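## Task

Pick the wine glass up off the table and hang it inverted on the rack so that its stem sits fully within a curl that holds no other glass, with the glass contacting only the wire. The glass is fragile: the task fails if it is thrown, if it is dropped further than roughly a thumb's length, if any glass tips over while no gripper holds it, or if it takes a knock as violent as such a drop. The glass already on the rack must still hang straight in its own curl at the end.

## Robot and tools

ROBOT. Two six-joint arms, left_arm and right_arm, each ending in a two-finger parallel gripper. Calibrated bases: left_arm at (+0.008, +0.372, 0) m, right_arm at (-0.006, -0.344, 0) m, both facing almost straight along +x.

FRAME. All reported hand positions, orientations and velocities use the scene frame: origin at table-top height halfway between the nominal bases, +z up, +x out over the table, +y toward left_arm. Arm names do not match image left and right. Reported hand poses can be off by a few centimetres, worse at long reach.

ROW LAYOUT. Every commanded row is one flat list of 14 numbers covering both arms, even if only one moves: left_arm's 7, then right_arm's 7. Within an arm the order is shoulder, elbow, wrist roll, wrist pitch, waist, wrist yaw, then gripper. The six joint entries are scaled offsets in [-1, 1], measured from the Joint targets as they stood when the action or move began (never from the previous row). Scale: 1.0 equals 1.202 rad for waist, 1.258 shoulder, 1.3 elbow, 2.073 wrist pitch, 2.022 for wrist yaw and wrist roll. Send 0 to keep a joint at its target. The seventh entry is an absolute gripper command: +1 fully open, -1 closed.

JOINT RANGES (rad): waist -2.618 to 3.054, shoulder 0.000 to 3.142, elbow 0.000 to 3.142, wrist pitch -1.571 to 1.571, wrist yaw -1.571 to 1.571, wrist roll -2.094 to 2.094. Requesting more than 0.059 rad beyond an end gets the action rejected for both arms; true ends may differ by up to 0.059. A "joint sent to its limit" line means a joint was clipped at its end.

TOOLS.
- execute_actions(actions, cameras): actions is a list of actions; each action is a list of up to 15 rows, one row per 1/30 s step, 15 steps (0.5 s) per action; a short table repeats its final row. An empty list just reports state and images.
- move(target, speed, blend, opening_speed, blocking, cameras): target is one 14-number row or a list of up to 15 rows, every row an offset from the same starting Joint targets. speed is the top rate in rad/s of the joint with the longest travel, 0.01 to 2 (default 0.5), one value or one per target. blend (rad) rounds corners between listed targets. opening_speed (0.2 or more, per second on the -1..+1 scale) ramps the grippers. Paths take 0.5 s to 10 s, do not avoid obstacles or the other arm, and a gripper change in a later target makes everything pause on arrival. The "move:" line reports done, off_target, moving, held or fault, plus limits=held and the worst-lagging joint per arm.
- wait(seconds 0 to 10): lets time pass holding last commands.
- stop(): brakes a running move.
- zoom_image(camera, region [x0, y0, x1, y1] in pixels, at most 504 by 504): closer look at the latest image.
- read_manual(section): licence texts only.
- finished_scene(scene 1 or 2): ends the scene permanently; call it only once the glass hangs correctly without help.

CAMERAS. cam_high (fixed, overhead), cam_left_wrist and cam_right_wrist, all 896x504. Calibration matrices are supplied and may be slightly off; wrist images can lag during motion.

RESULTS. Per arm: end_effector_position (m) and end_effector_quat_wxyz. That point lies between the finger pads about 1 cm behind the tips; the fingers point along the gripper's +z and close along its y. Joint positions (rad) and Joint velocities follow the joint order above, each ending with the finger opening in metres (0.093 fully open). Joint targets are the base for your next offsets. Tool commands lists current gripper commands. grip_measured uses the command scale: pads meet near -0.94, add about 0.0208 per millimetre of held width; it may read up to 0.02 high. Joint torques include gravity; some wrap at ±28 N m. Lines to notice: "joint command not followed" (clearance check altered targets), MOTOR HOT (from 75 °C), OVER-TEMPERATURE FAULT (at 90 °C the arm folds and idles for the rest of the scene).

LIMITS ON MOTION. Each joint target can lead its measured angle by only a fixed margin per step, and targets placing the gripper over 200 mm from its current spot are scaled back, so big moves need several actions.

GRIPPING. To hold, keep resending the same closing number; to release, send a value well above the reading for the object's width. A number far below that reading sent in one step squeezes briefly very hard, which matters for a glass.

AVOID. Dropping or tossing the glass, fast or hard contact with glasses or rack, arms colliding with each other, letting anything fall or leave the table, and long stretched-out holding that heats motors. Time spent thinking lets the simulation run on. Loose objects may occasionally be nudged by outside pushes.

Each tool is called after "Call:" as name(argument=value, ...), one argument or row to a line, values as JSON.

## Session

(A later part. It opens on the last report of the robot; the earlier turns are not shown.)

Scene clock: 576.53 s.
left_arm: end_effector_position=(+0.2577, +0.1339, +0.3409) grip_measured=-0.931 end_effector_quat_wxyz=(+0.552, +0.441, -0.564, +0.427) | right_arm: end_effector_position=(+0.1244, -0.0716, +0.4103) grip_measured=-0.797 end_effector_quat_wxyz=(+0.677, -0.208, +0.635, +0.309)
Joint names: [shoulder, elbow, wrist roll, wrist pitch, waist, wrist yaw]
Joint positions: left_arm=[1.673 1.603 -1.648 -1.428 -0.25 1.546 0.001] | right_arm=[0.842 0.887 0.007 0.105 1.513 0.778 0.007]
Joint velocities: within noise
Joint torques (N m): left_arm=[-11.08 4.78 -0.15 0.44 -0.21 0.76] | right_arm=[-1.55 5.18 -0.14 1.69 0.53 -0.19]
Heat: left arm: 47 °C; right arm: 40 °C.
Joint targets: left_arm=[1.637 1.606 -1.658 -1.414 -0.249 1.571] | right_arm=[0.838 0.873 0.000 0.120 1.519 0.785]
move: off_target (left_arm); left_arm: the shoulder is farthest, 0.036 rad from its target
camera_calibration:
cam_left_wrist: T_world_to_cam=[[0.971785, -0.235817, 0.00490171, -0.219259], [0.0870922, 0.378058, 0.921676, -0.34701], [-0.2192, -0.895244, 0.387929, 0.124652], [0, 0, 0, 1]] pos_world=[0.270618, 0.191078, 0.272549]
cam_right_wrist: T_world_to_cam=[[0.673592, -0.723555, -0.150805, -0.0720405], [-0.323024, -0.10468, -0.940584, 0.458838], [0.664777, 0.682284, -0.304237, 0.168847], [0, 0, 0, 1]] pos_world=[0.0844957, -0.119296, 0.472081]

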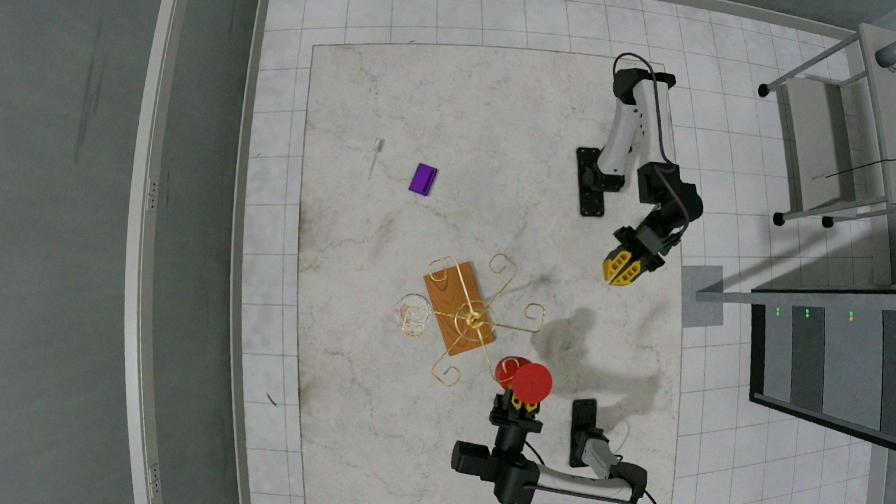

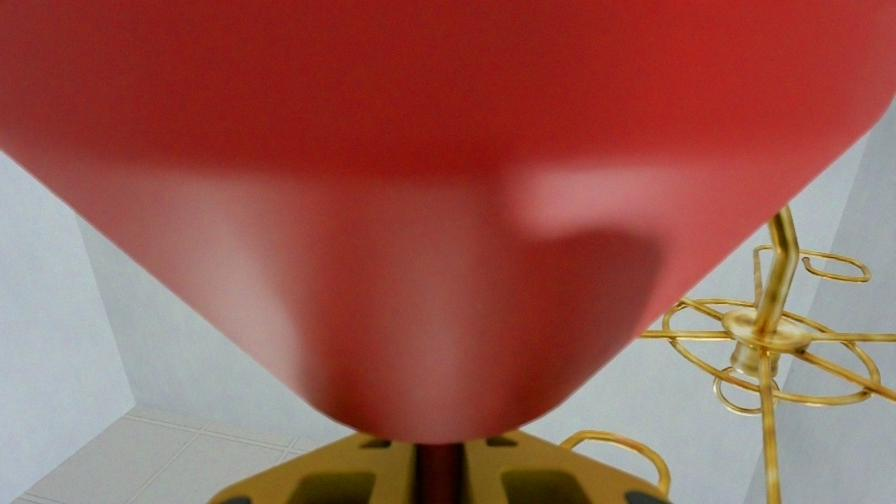

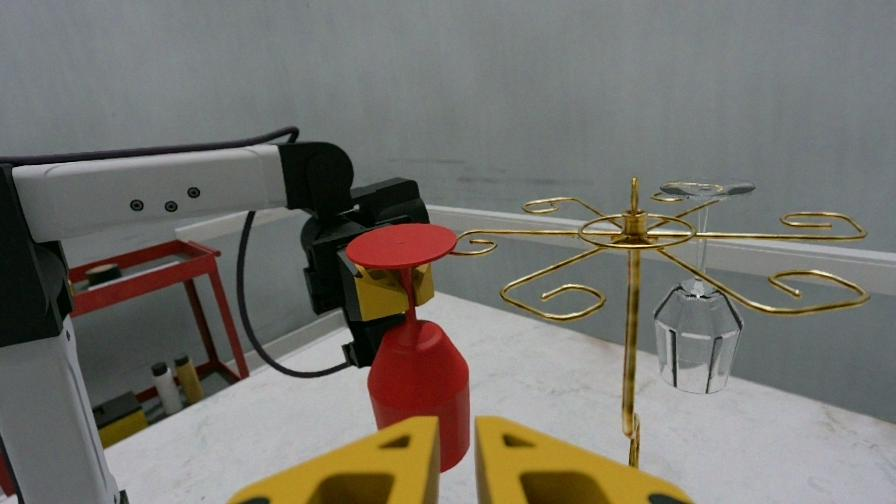

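Call:
move(
  target=[0.120,0.1455,0,-0.0185,-0.0705,0,-1,0,0,0,0,0,0,-0.8],
  speed=0.12,
  cameras=["cam_right_wrist"],
)

Call:
zoom_image(
  camera="cam_right_wrist",
  region=[340, 180, 600, 350],
)

Scene clock: 634.03 s.
left_arm: end_effector_position=(+0.2655, +0.1062, +0.3487) grip_measured=-0.931 end_effector_quat_wxyz=(+0.562, +0.411, -0.586, +0.414) | right_arm: end_effector_position=(+0.1244, -0.0716, +0.4103) grip_measured=-0.797 end_effector_quat_wxyz=(+0.677, -0.208, +0.635, +0.309)
Joint names: [shoulder, elbow, wrist roll, wrist pitch, waist, wrist yaw]
Joint positions: left_arm=[1.782 1.761 -1.649 -1.447 -0.327 1.546 0.001] | right_arm=[0.842 0.887 0.007 0.105 1.513 0.778 0.007]
Joint velocities: within noise
Joint torques (N m): left_arm=[-8.25 7.34 -0.18 0.3 -1.22 0.75] | right_arm=[-1.54 5.12 -0.18 1.66 0.42 -0.17]
Heat: left arm: 46 °C; right arm: 40 °C.
Joint targets: left_arm=[1.788 1.795 -1.658 -1.452 -0.333 1.571] | right_arm=[0.838 0.873 0.000 0.120 1.519 0.785]
move: done
camera_calibration:
cam_right_wrist: T_world_to_cam=[[0.673592, -0.723555, -0.150805, -0.0720405], [-0.323024, -0.10468, -0.940584, 0.458838], [0.664777, 0.682284, -0.304237, 0.168847], [0, 0, 0, 1]] pos_world=[0.0844957, -0.119296, 0.472081]
Images, in order (width x height): cam_right_wrist 896x504.

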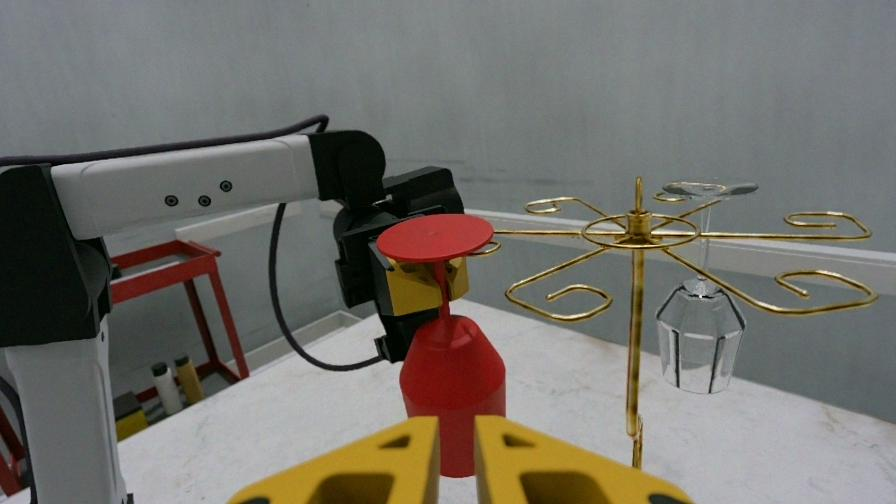

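Scaled by 1.938 from the camera's 896x504 image, which has a finer 1280x720 frame.

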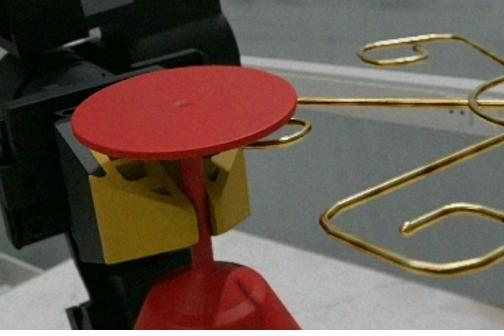

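Call:
move(
  target=[0,-0.027,0,0.017,0,0,-1,0,0,0,0,0,0,-0.8],
  speed=0.1,
  cameras=["cam_right_wrist","cam_high"],
)

Call:
zoom_image(
  camera="cam_right_wrist",
  region=[340, 180, 600, 350],
)

Call:
zoom_image(
  camera="cam_high",
  region=[450, 300, 570, 430],
)

Scene clock: 648.30 s.
left_arm: end_effector_position=(+0.2660, +0.1059, +0.3488) grip_measured=-0.931 end_effector_quat_wxyz=(+0.561, +0.408, -0.588, +0.416) | right_arm: end_effector_position=(+0.1244, -0.0716, +0.4104) grip_measured=-0.797 end_effector_quat_wxyz=(+0.677, -0.208, +0.635, +0.309)
Joint names: [shoulder, elbow, wrist roll, wrist pitch, waist, wrist yaw]
Joint positions: left_arm=[1.782 1.761 -1.65 -1.439 -0.327 1.546 0.001] | right_arm=[0.842 0.887 0.007 0.105 1.513 0.778 0.007]
Joint velocities: within noise
Joint torques (N m): left_arm=[-8.17 4.53 -0.1 0.57 -1.05 0.82] | right_arm=[-1.51 5.07 -0.16 1.65 0.46 -0.19]
Heat: left arm: 45 °C; right arm: 40 °C.
Joint targets: left_arm=[1.788 1.759 -1.658 -1.417 -0.333 1.571] | right_arm=[0.838 0.873 0.000 0.120 1.519 0.785]
move: done
camera_calibration:
cam_right_wrist: T_world_to_cam=[[0.673595, -0.723497, -0.15107, -0.0719246], [-0.323009, -0.104322, -0.940629, 0.458948], [0.664782, 0.6824, -0.303966, 0.168774], [0, 0, 0, 1]] pos_world=[0.0844942, -0.11933, 0.472135]
Images, in order (width x height): cam_high 896x504, cam_right_wrist 896x504.

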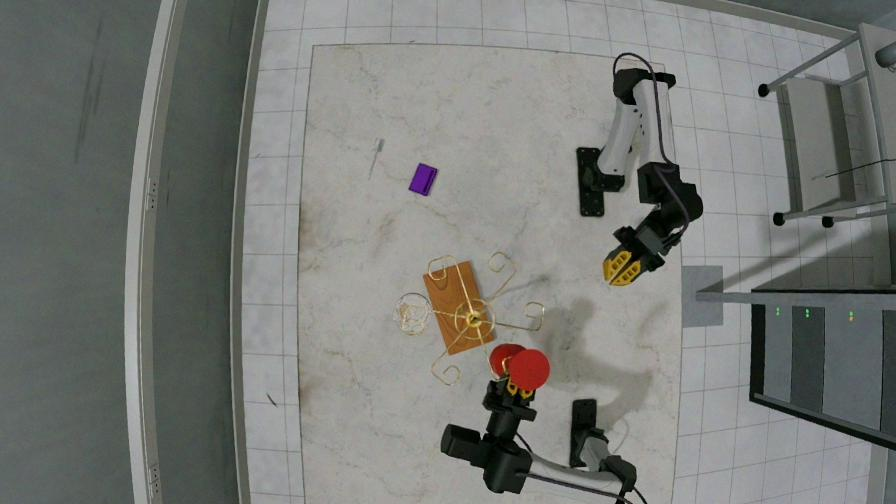

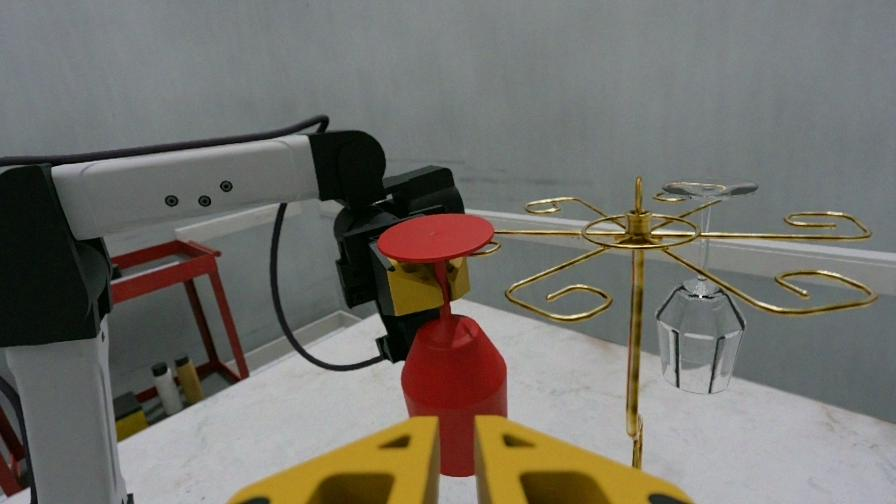

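Scaled by 1.938 from the camera's 896x504 image, which has a finer 1280x720 frame.

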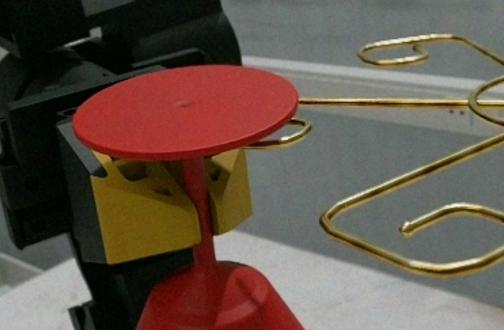

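Scaled by 3.877 from the camera's 896x504 image, which has a finer 1280x720 frame.

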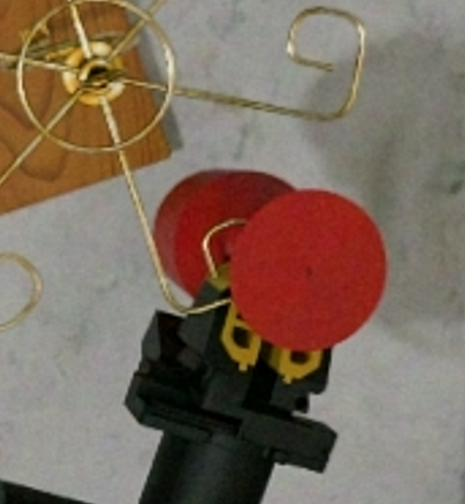

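Call:
move(
  target=[0,-0.034,0,0.01,0,0,-1,0,0,0,0,0,0,-0.8],
  speed=0.1,
  cameras=["cam_right_wrist"],
)

Call:
zoom_image(
  camera="cam_right_wrist",
  region=[340, 180, 600, 350],
)

Scene clock: 664.40 s.
left_arm: end_effector_position=(+0.2671, +0.1055, +0.3392) grip_measured=-0.931 end_effector_quat_wxyz=(+0.563, +0.411, -0.586, +0.413) | right_arm: end_effector_position=(+0.1244, -0.0716, +0.4104) grip_measured=-0.797 end_effector_quat_wxyz=(+0.677, -0.208, +0.635, +0.309)
Joint names: [shoulder, elbow, wrist roll, wrist pitch, waist, wrist yaw]
Joint positions: left_arm=[1.782 1.723 -1.65 -1.411 -0.327 1.546 0.001] | right_arm=[0.842 0.887 0.007 0.105 1.513 0.778 0.007]
Joint velocities: within noise
Joint torques (N m): left_arm=[-8.54 4.1 -0.14 0.48 -0.83 0.78] | right_arm=[-1.59 5.19 -0.17 1.65 0.44 -0.17]
Heat: left arm: 45 °C; right arm: 39 °C.
Joint targets: left_arm=[1.788 1.716 -1.658 -1.396 -0.333 1.571] | right_arm=[0.838 0.873 0.000 0.120 1.519 0.785]
move: done
camera_calibration:
cam_right_wrist: T_world_to_cam=[[0.673595, -0.723497, -0.15107, -0.0719246], [-0.323009, -0.104322, -0.940629, 0.458948], [0.664782, 0.6824, -0.303966, 0.168774], [0, 0, 0, 1]] pos_world=[0.0844942, -0.11933, 0.472135]
Images, in order (width x height): cam_right_wrist 896x504.

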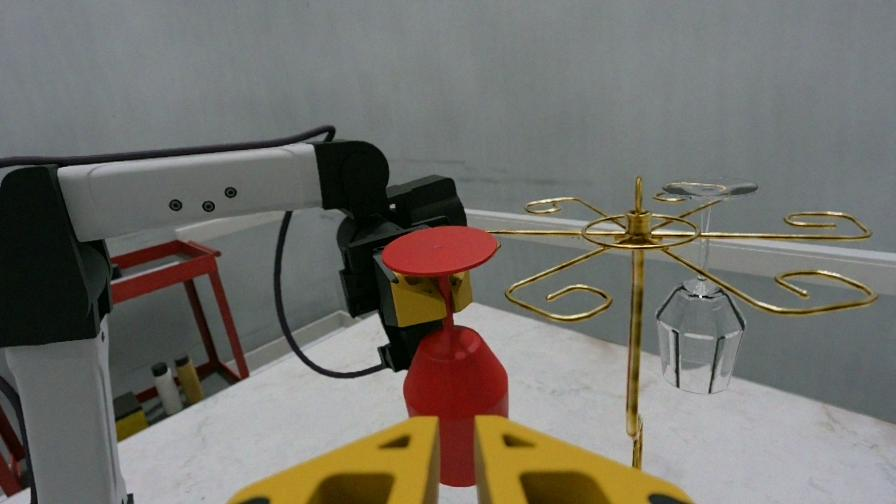

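Scaled by 1.938 from the camera's 896x504 image, which has a finer 1280x720 frame.

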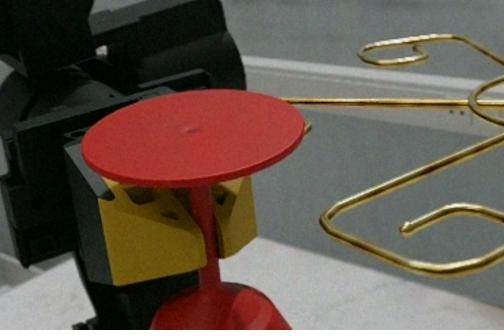

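Call:
move(
  target=[
    [0,0.024,0,0,0,0,-1,0,0,0,0,0,0,-0.8],
    [0.07,0.12,0,-0.022,-0.0355,0,-1,0,0,0,0,0,0,-0.8],
  ],
  speed=0.12,
  cameras=["cam_right_wrist","cam_high"],
)

Call:
zoom_image(
  camera="cam_right_wrist",
  region=[340, 180, 600, 350],
)

Scene clock: 690.20 s.
left_arm: end_effector_position=(+0.2757, +0.0873, +0.3393) grip_measured=-0.931 end_effector_quat_wxyz=(+0.572, +0.400, -0.594, +0.401) | right_arm: end_effector_position=(+0.1244, -0.0716, +0.4104) grip_measured=-0.797 end_effector_quat_wxyz=(+0.677, -0.208, +0.635, +0.309)
Joint names: [shoulder, elbow, wrist roll, wrist pitch, waist, wrist yaw]
Joint positions: left_arm=[1.871 1.836 -1.65 -1.438 -0.369 1.546 0.001] | right_arm=[0.842 0.887 0.007 0.105 1.513 0.778 0.007]
Joint velocities: within noise
Joint torques (N m): left_arm=[-9.51 7.43 -0.12 0.39 -0.85 0.76] | right_arm=[-1.54 5.14 -0.16 1.67 0.61 -0.15]
Heat: left arm: 44 °C; right arm: 39 °C.
Joint targets: left_arm=[1.876 1.871 -1.658 -1.442 -0.376 1.571] | right_arm=[0.838 0.873 0.000 0.120 1.519 0.785]
move: off_target (left_arm); left_arm: the elbow is farthest, 0.036 rad from its target
camera_calibration:
cam_right_wrist: T_world_to_cam=[[0.673595, -0.723497, -0.15107, -0.0719246], [-0.323009, -0.104322, -0.940629, 0.458948], [0.664782, 0.6824, -0.303966, 0.168774], [0, 0, 0, 1]] pos_world=[0.0844942, -0.11933, 0.472135]
Images, in order (width x height): cam_high 896x504, cam_right_wrist 896x504.

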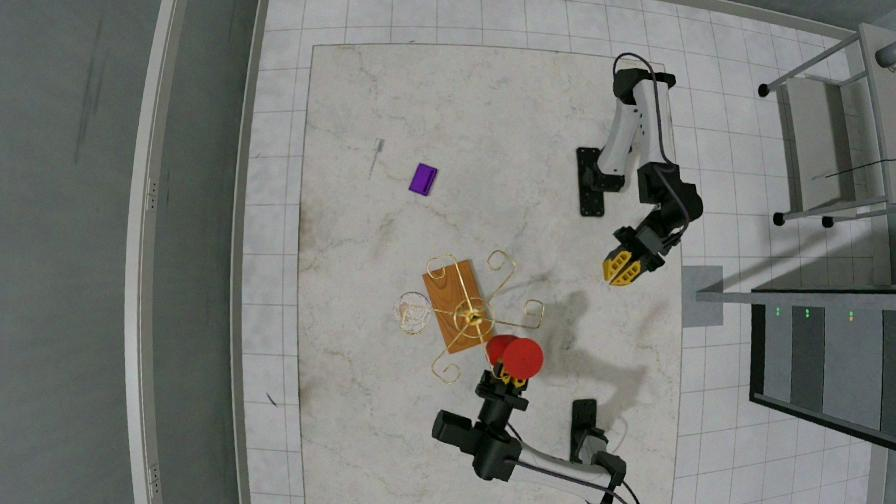

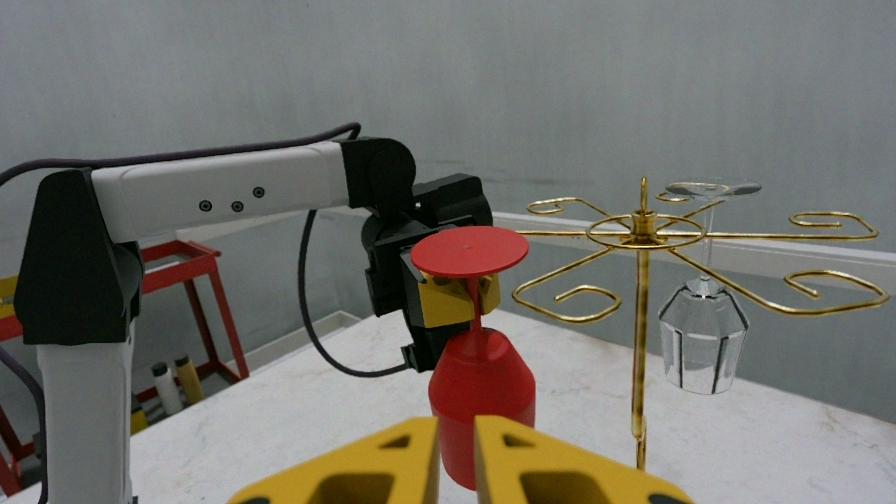

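Scaled by 1.938 from the camera's 896x504 image, which has a finer 1280x720 frame.

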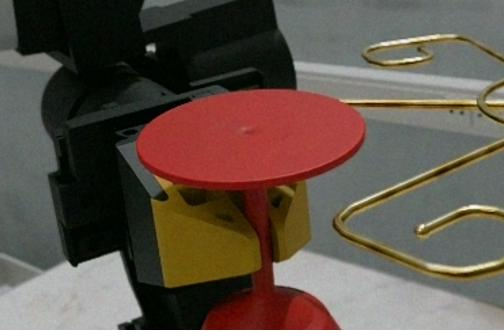

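Call:
move(
  target=[0,0,0,0,0,0.024,-1,-0.024,-0.365,0,0.333,0,0,-0.8],
  speed=0.5,
  cameras=["cam_right_wrist"],
)

Call:
zoom_image(
  camera="cam_right_wrist",
  region=[340, 130, 640, 330],
)

Scene clock: 732.93 s.
left_arm: end_effector_position=(+0.2756, +0.0873, +0.3394) grip_measured=-0.931 end_effector_quat_wxyz=(+0.573, +0.400, -0.593, +0.400) | right_arm: end_effector_position=(+0.1239, -0.0823, +0.3380) grip_measured=-0.797 end_effector_quat_wxyz=(+0.700, -0.127, +0.591, +0.381)
Joint names: [shoulder, elbow, wrist roll, wrist pitch, waist, wrist yaw]
Joint positions: left_arm=[1.871 1.836 -1.652 -1.439 -0.369 1.546 0.001] | right_arm=[0.816 0.411 0.007 0.794 1.513 0.778 0.007]
Joint velocities: within noise
Joint torques (N m): left_arm=[-9.39 7.38 -0.13 0.32 -1.03 0.86] | right_arm=[-1.7 5.42 -0.18 1.53 0.49 -0.27]
Heat: left arm: 46 °C; right arm: 39 °C.
Joint targets: left_arm=[1.876 1.871 -1.658 -1.442 -0.376 1.585] | right_arm=[0.808 0.398 0.000 0.811 1.519 0.785]
joint sent to its limit (left arm) — the wrist yaw, upper limit.
move: off_target (left_arm); left_arm: the wrist yaw is farthest, 0.073 rad from its target
camera_calibration:
cam_right_wrist: T_world_to_cam=[[0.675977, -0.668123, -0.310914, -0.0319645], [-0.313303, 0.121318, -0.941872, 0.407322], [0.667006, 0.734094, -0.127317, 0.0985784], [0, 0, 0, 1]] pos_world=[0.0834702, -0.143138, 0.386258]
Images, in order (width x height): cam_right_wrist 896x504.

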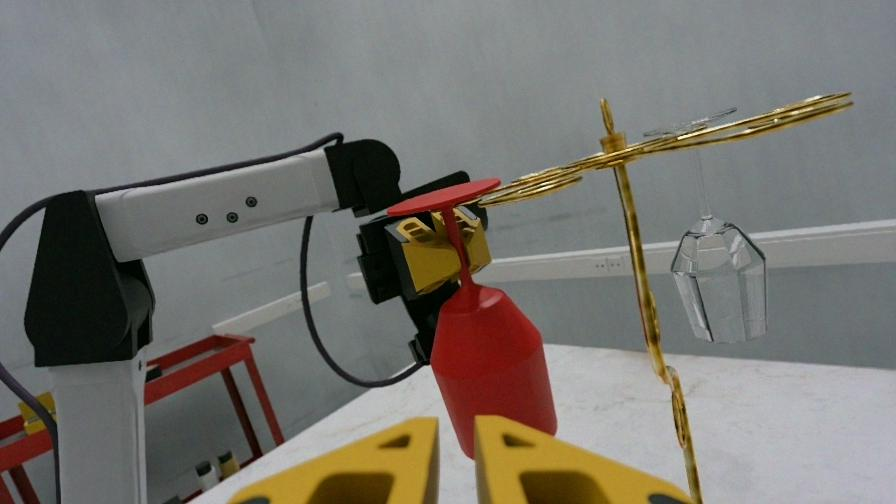

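Scaled by 1.680 from the camera's 896x504 image, which has a finer 1280x720 frame.

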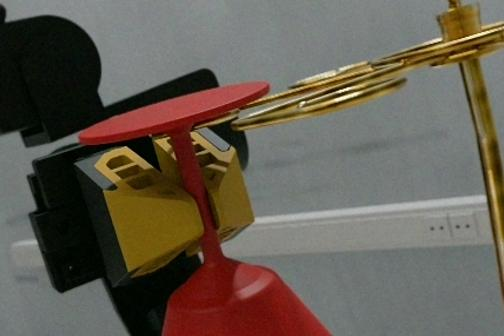

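Call:
zoom_image(
  camera="cam_right_wrist",
  region=[380, 160, 520, 240],
)

Call:
zoom_image(
  camera="cam_right_wrist",
  region=[455, 165, 595, 245],
)

Scaled by 3.600 from the camera's 896x504 image, which has a finer 1280x720 frame.

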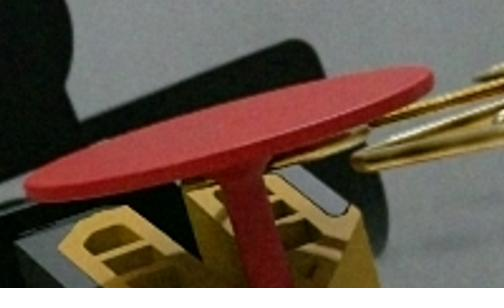

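Scaled by 3.600 from the camera's 896x504 image, which has a finer 1280x720 frame.

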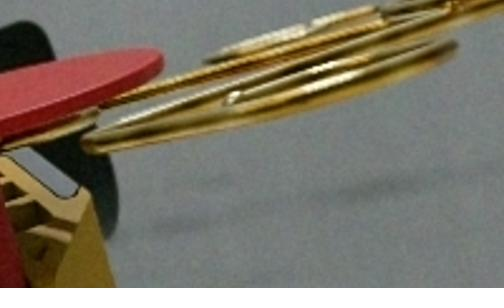

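Call:
move(
  target=[0.0747,0.0938,0,-0.018,-0.053,0,-1,0,0,0,0,0,0,-0.8],
  speed=0.1,
  cameras=["cam_right_wrist","cam_high"],
)

Call:
zoom_image(
  camera="cam_right_wrist",
  region=[400, 150, 580, 250],
)

Call:
zoom_image(
  camera="cam_high",
  region=[450, 290, 570, 400],
)

Scene clock: 816.60 s.
left_arm: end_effector_position=(+0.2761, +0.0618, +0.3388) grip_measured=-0.931 end_effector_quat_wxyz=(+0.588, +0.382, -0.603, +0.381) | right_arm: end_effector_position=(+0.1239, -0.0824, +0.3382) grip_measured=-0.797 end_effector_quat_wxyz=(+0.700, -0.127, +0.590, +0.382)
Joint names: [shoulder, elbow, wrist roll, wrist pitch, waist, wrist yaw]
Joint positions: left_arm=[1.965 1.959 -1.652 -1.473 -0.433 1.551 0.001] | right_arm=[0.816 0.411 0.007 0.795 1.513 0.778 0.007]
Joint velocities: within noise
Joint torques (N m): left_arm=[-10.24 7.35 -0.14 0.35 -0.85 0.81] | right_arm=[-1.62 5.29 -0.18 1.5 0.47 -0.21]
Heat: left arm: 47 °C; right arm: 40 °C.
Joint targets: left_arm=[1.970 1.993 -1.658 -1.479 -0.440 1.585] | right_arm=[0.808 0.398 0.000 0.811 1.519 0.785]
move: done
camera_calibration:
cam_right_wrist: T_world_to_cam=[[0.675997, -0.667648, -0.311888, -0.0315852], [-0.313241, 0.122754, -0.941707, 0.407647], [0.667014, 0.734287, -0.126154, 0.0983204], [0, 0, 0, 1]] pos_world=[0.0834622, -0.143323, 0.386436]
Images, in order (width x height): cam_high 896x504, cam_right_wrist 896x504.

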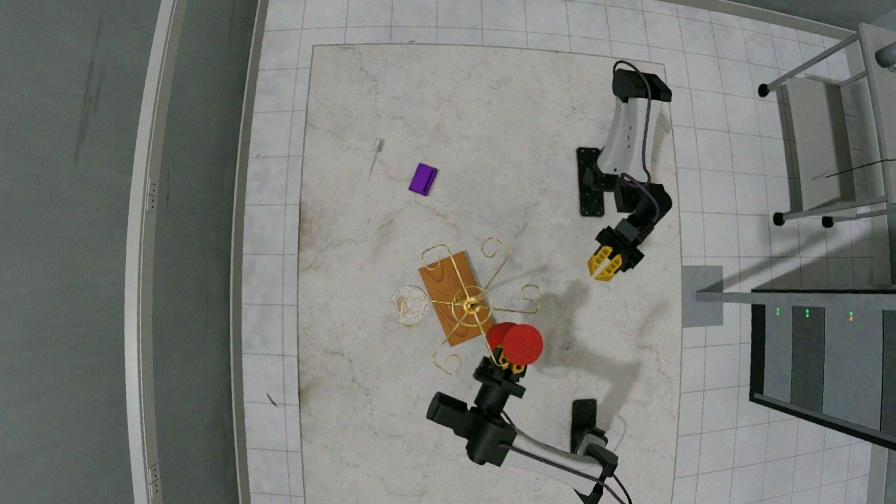

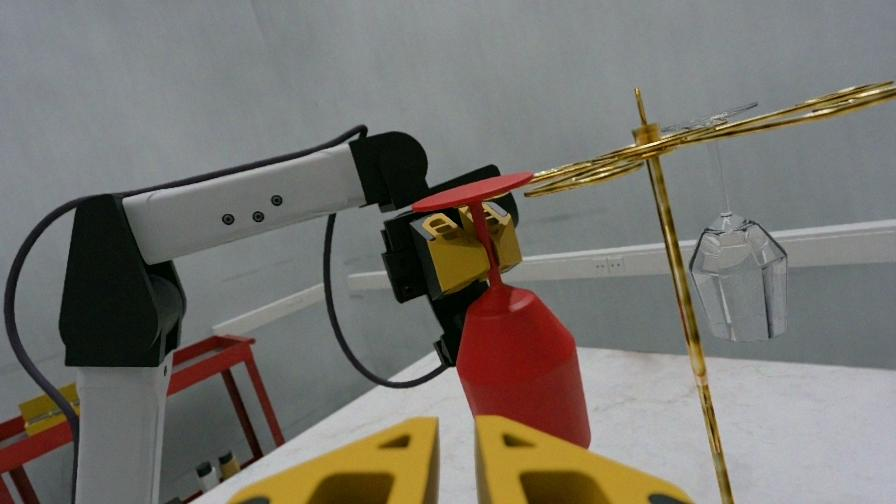

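Scaled by 2.800 from the camera's 896x504 image, which has a finer 1280x720 frame.

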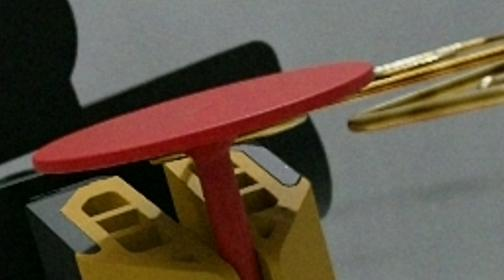

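Scaled by 4.200 from the camera's 896x504 image, which has a finer 1280x720 frame.

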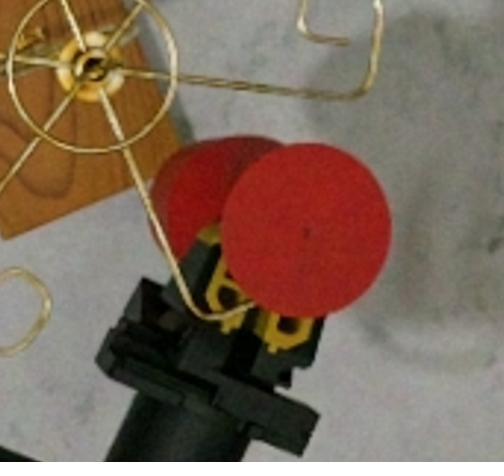

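Call:
move(
  target=[-0.23,-0.2715,0,0.0396,0,0,-1,0,0,0,0,0,0,-0.8],
  speed=0.2,
  cameras=["cam_right_wrist","cam_high"],
)

Call:
zoom_image(
  camera="cam_high",
  region=[380, 230, 580, 410],
)

Scene clock: 936.00 s.
left_arm: end_effector_position=(+0.2210, +0.0865, +0.3430) grip_measured=-0.931 end_effector_quat_wxyz=(+0.593, +0.378, -0.599, +0.382) | right_arm: end_effector_position=(+0.1239, -0.0824, +0.3383) grip_measured=-0.797 end_effector_quat_wxyz=(+0.700, -0.127, +0.590, +0.382)
Joint names: [shoulder, elbow, wrist roll, wrist pitch, waist, wrist yaw]
Joint positions: left_arm=[1.717 1.648 -1.652 -1.412 -0.435 1.566 0.001] | right_arm=[0.816 0.411 0.007 0.795 1.513 0.778 0.007]
Joint velocities: within noise
Joint torques (N m): left_arm=[-11.78 4.08 -0.16 0.47 -0.85 0.71] | right_arm=[-1.68 5.48 -0.2 1.5 0.46 -0.27]
Heat: left arm: 48 °C; right arm: 40 °C.
Joint targets: left_arm=[1.681 1.640 -1.658 -1.397 -0.439 1.585] | right_arm=[0.808 0.398 0.000 0.811 1.519 0.785]
move: off_target (left_arm); left_arm: the shoulder is farthest, 0.037 rad from its target
camera_calibration:
cam_right_wrist: T_world_to_cam=[[0.676002, -0.667529, -0.312131, -0.0314903], [-0.313226, 0.123113, -0.941665, 0.407728], [0.667016, 0.734335, -0.125863, 0.0982559], [0, 0, 0, 1]] pos_world=[0.0834602, -0.14337, 0.38648]
Images, in order (width x height): cam_high 896x504, cam_right_wrist 896x504.

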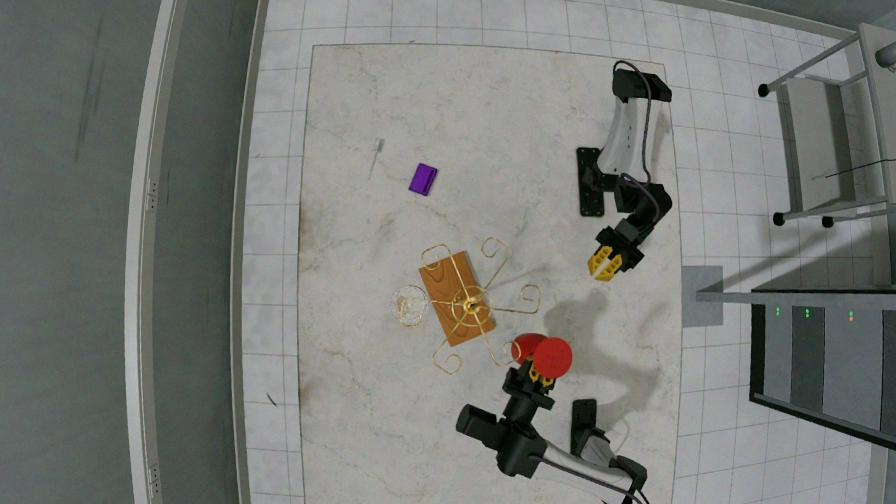

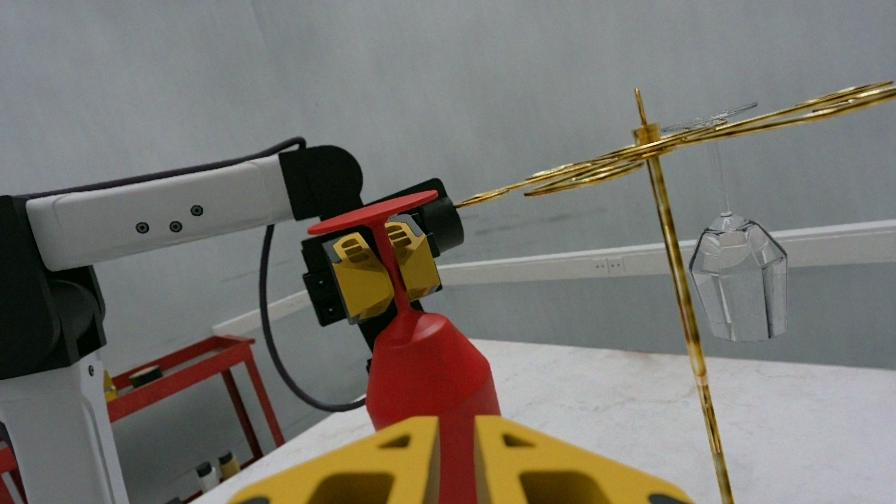

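Scaled by 2.520 from the camera's 896x504 image, which has a finer 1280x720 frame.

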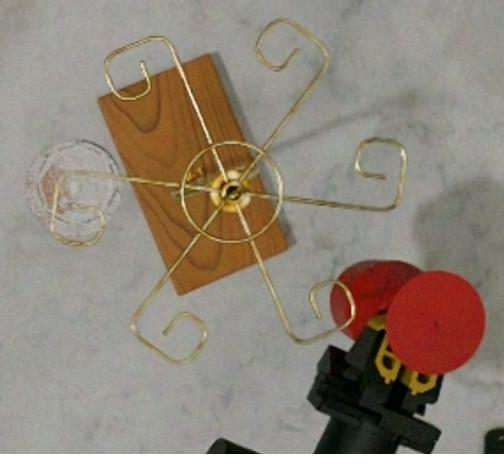

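Call:
move(
  target=[
    [-0.095,-0.108,0,0.01,0,0,-1,0,0,0,0,0,0,-0.8],
    [-0.095,-0.108,0,0.01,0.98,-0.017,-1,0,0,0,0,0,0,-0.8],
    [-0.095,-0.108,0.9,0.01,0.98,-0.017,-1,0,0,0,0,0,0,-0.8],
  ],
  speed=[0.3,0.9,1.2],
  blend=0.08,
  cameras=[],
)

Scene clock: 951.97 s.
left_arm: end_effector_position=(+0.3298, +0.4365, +0.3398) grip_measured=-0.931 end_effector_quat_wxyz=(+0.333, -0.172, +0.693, -0.616) | right_arm: end_effector_position=(+0.1239, -0.0824, +0.3383) grip_measured=-0.797 end_effector_quat_wxyz=(+0.700, -0.127, +0.590, +0.382)
Joint names: [shoulder, elbow, wrist roll, wrist pitch, waist, wrist yaw]
Joint positions: left_arm=[1.591 1.507 0.15 -1.386 0.738 1.551 0] | right_arm=[0.816 0.411 0.007 0.795 1.513 0.778 0.007]
Joint velocities: within noise
Joint torques (N m): left_arm=[-10.11 4.31 0.11 0.56 -0.35 0.49] | right_arm=[-1.59 5.34 -0.2 1.54 0.42 -0.24]
Heat: left arm: 48 °C; right arm: 40 °C.
Joint targets: left_arm=[1.561 1.500 0.162 -1.376 0.738 1.551] | right_arm=[0.808 0.398 0.000 0.811 1.519 0.785]
move: done; blend cut to 0.0702 rad at target 1
No camera images: "cameras" was empty.

Call:
move(
  target=[
    [0,0,0.697,0,0,0,-1,0,0,0,0,0,0,-0.8],
    [0.3617,-0.3485,0.697,0.3734,-0.3644,0,-1,0,0,0,0,0,0,-0.8],
    [0.4356,-0.4762,0.697,0.4983,-0.3644,0,-1,0,0,0,0,0,0,-0.8],
  ],
  speed=[1.2,0.6,0.15],
  blend=[0.05,0.05,0],
  cameras=["cam_left_wrist","cam_high"],
)

Scene clock: 972.27 s.
left_arm: end_effector_position=(+0.3394, +0.2980, +0.0541) grip_measured=-0.931 end_effector_quat_wxyz=(+0.560, +0.422, +0.578, -0.418) | right_arm: end_effector_position=(+0.1239, -0.0824, +0.3383) grip_measured=-0.797 end_effector_quat_wxyz=(+0.700, -0.127, +0.590, +0.382)
Joint names: [shoulder, elbow, wrist roll, wrist pitch, waist, wrist yaw]
Joint positions: left_arm=[2.103 0.887 1.562 -0.357 0.301 1.546 0] | right_arm=[0.816 0.411 0.007 0.795 1.513 0.778 0.007]
Joint velocities: within noise
Joint torques (N m): left_arm=[-8.65 2.25 0.04 0.41 -0.42 0.58] | right_arm=[-1.63 5.39 -0.18 1.45 0.58 -0.3]
Heat: left arm: 48 °C; right arm: 40 °C.
Joint targets: left_arm=[2.109 0.881 1.571 -0.343 0.300 1.550] | right_arm=[0.808 0.398 0.000 0.811 1.519 0.785]
move: done
camera_calibration:
cam_left_wrist: T_world_to_cam=[[-0.95849, -0.28512, 0.00189776, 0.411425], [-0.125084, 0.414498, -0.901413, 0.00788094], [0.256224, -0.864233, -0.432956, 0.274542], [0, 0, 0, 1]] pos_world=[0.324988, 0.351307, 0.125188]
Images, in order (width x height): cam_high 896x504, cam_left_wrist 896x504.

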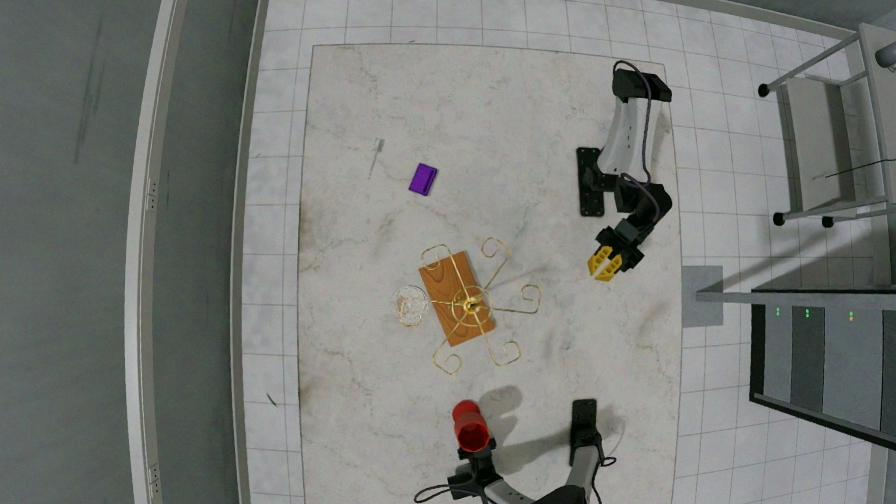

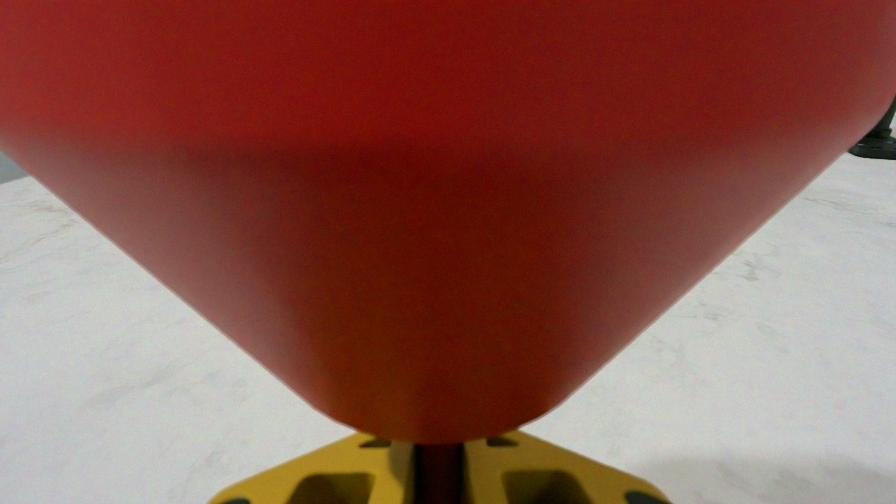

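Call:
move(
  target=[0.012,-0.0208,0,0.0203,0,0,-1,0,0,0,0,0,0,-0.8],
  speed=0.05,
  cameras=["cam_left_wrist"],
)

Scene clock: 980.10 s.
left_arm: end_effector_position=(+0.3347, +0.2965, +0.0472) grip_measured=-0.931 end_effector_quat_wxyz=(+0.561, +0.423, +0.577, -0.416) | right_arm: end_effector_position=(+0.1239, -0.0824, +0.3383) grip_measured=-0.797 end_effector_quat_wxyz=(+0.700, -0.127, +0.590, +0.382)
Joint names: [shoulder, elbow, wrist roll, wrist pitch, waist, wrist yaw]
Joint positions: left_arm=[2.115 0.861 1.563 -0.315 0.301 1.546 0] | right_arm=[0.816 0.411 0.007 0.795 1.513 0.778 0.007]
Joint velocities: within noise
Joint torques (N m): left_arm=[-8.38 2.17 -0.02 0.39 -0.27 0.57] | right_arm=[-1.8 5.34 -0.16 1.44 0.49 -0.28]
Heat: left arm: 47 °C; right arm: 40 °C.
Joint targets: left_arm=[2.124 0.854 1.571 -0.301 0.300 1.550] | right_arm=[0.808 0.398 0.000 0.811 1.519 0.785]
move: done
camera_calibration:
cam_left_wrist: T_world_to_cam=[[-0.958494, -0.285092, -0.00344223, 0.406792], [-0.120474, 0.415923, -0.901384, -0.000238928], [0.258409, -0.863557, -0.433006, 0.270598], [0, 0, 0, 1]] pos_world=[0.319954, 0.34975, 0.118356]
Images, in order (width x height): cam_left_wrist 896x504.

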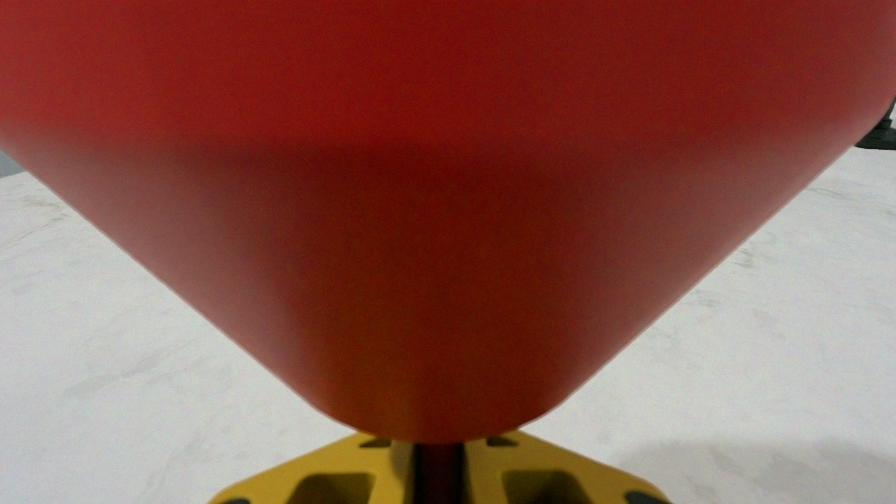

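Call:
move(
  target=[0,0,0,0,0,0,-0.6,0,0,0,0,0,0,-0.8],
  opening_speed=0.3,
  cameras=["cam_left_wrist"],
)

Scene clock: 1004.73 s.
left_arm: end_effector_position=(+0.3347, +0.2965, +0.0472) grip_measured=-0.602 end_effector_quat_wxyz=(+0.561, +0.423, +0.577, -0.416) | right_arm: end_effector_position=(+0.1239, -0.0824, +0.3383) grip_measured=-0.797 end_effector_quat_wxyz=(+0.700, -0.127, +0.590, +0.382)
Joint names: [shoulder, elbow, wrist roll, wrist pitch, waist, wrist yaw]
Joint positions: left_arm=[2.115 0.861 1.563 -0.314 0.301 1.546 0.016] | right_arm=[0.816 0.411 0.007 0.795 1.513 0.778 0.007]
Joint velocities: within noise
Joint torques (N m): left_arm=[-8.31 2.11 0.07 0.32 -0.49 0.55] | right_arm=[-1.73 5.27 -0.16 1.48 0.51 -0.27]
Heat: left arm: 45 °C; right arm: 40 °C.
Joint targets: left_arm=[2.124 0.854 1.571 -0.301 0.300 1.550] | right_arm=[0.808 0.398 0.000 0.811 1.519 0.785]
move: done
camera_calibration:
cam_left_wrist: T_world_to_cam=[[-0.958491, -0.285091, -0.00420513, 0.406804], [-0.119817, 0.416127, -0.901378, -0.000564906], [0.258725, -0.863459, -0.433012, 0.270442], [0, 0, 0, 1]] pos_world=[0.319881, 0.349727, 0.118306]
Images, in order (width x height): cam_left_wrist 896x504.

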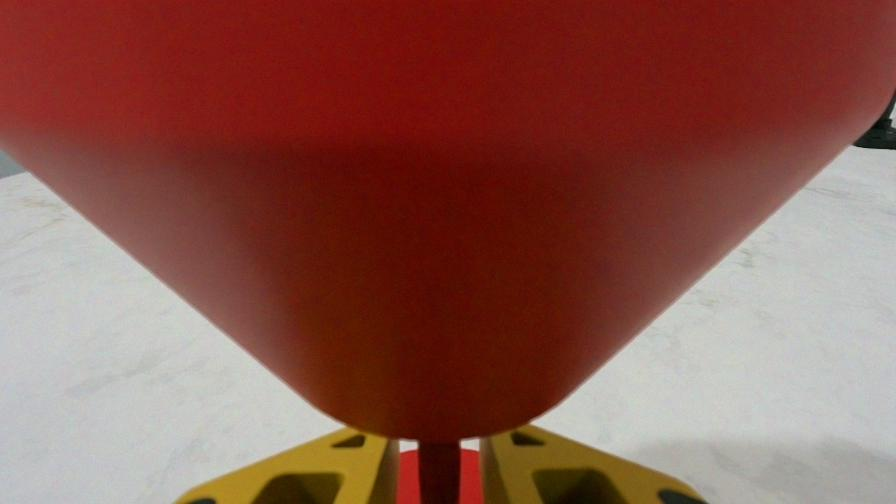

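Call:
move(
  target=[
    [0,0,0,0,0,0,1,0,0,0,0,0,0,-0.8],
    [0,0,0,0,0.291,0,1,0,0,0,0,0,0,-0.8],
    [-0.472,-0.202,0,-0.159,0.310,0,1,0,0,0,0,0,0,-0.8],
  ],
  speed=[0.2,0.3,0.7],
  opening_speed=1.0,
  cameras=["cam_left_wrist","cam_high"],
)

Scene clock: 1058.67 s.
left_arm: end_effector_position=(+0.2734, +0.3666, +0.1349) grip_measured=+1.000 end_effector_quat_wxyz=(+0.627, +0.310, +0.645, -0.307) | right_arm: end_effector_position=(+0.1239, -0.0824, +0.3383) grip_measured=-0.797 end_effector_quat_wxyz=(+0.700, -0.127, +0.590, +0.382)
Joint names: [shoulder, elbow, wrist roll, wrist pitch, waist, wrist yaw]
Joint positions: left_arm=[1.55 0.6 1.563 -0.621 0.668 1.546 0.093] | right_arm=[0.816 0.411 0.007 0.795 1.513 0.778 0.007]
Joint velocities: within noise
Joint torques (N m): left_arm=[-7.06 3.15 0.03 0.12 0.09 0.57] | right_arm=[-1.7 5.38 -0.16 1.49 0.62 -0.3]
Heat: left arm: 44 °C; right arm: 40 °C.
Joint targets: left_arm=[1.531 0.591 1.571 -0.631 0.673 1.550] | right_arm=[0.808 0.398 0.000 0.811 1.519 0.785]
move: done
camera_calibration:
cam_left_wrist: T_world_to_cam=[[-0.792393, -0.61001, -0.00115341, 0.441726], [-0.263303, 0.34373, -0.9014, 0.107789], [0.55026, -0.713959, -0.432986, 0.25023], [0, 0, 0, 1]] pos_world=[0.240711, 0.411061, 0.206017]
Images, in order (width x height): cam_high 896x504, cam_left_wrist 896x504.

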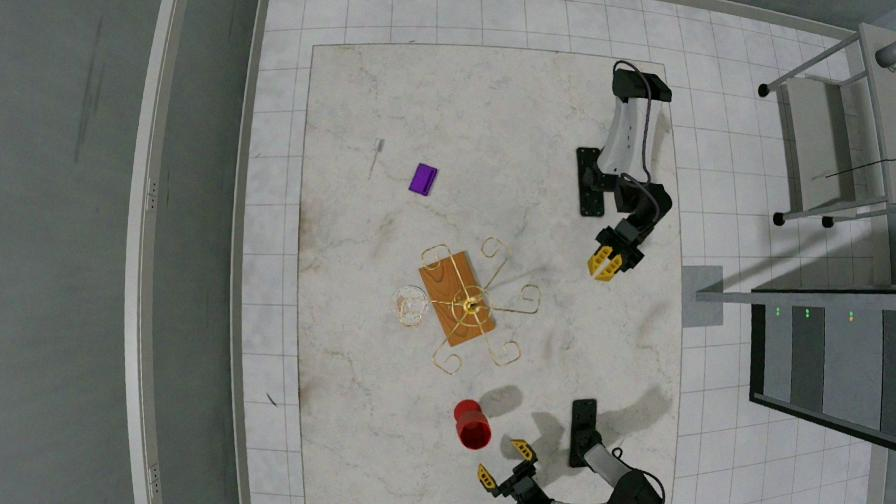

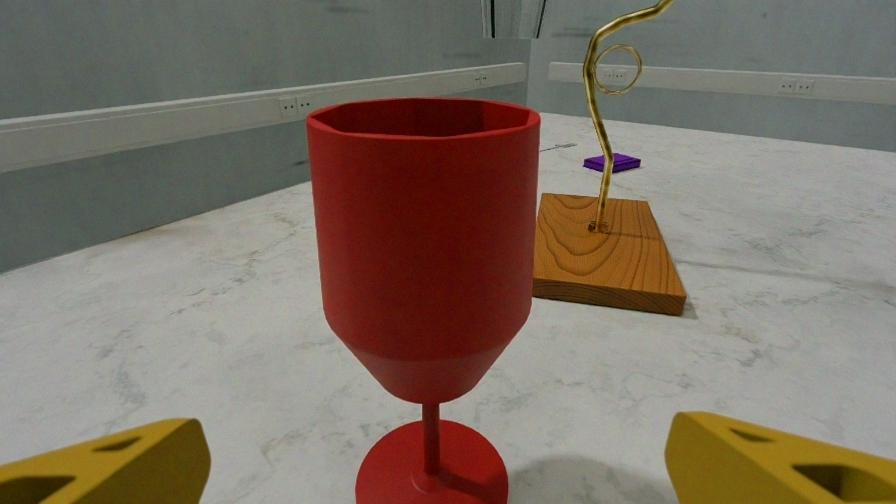

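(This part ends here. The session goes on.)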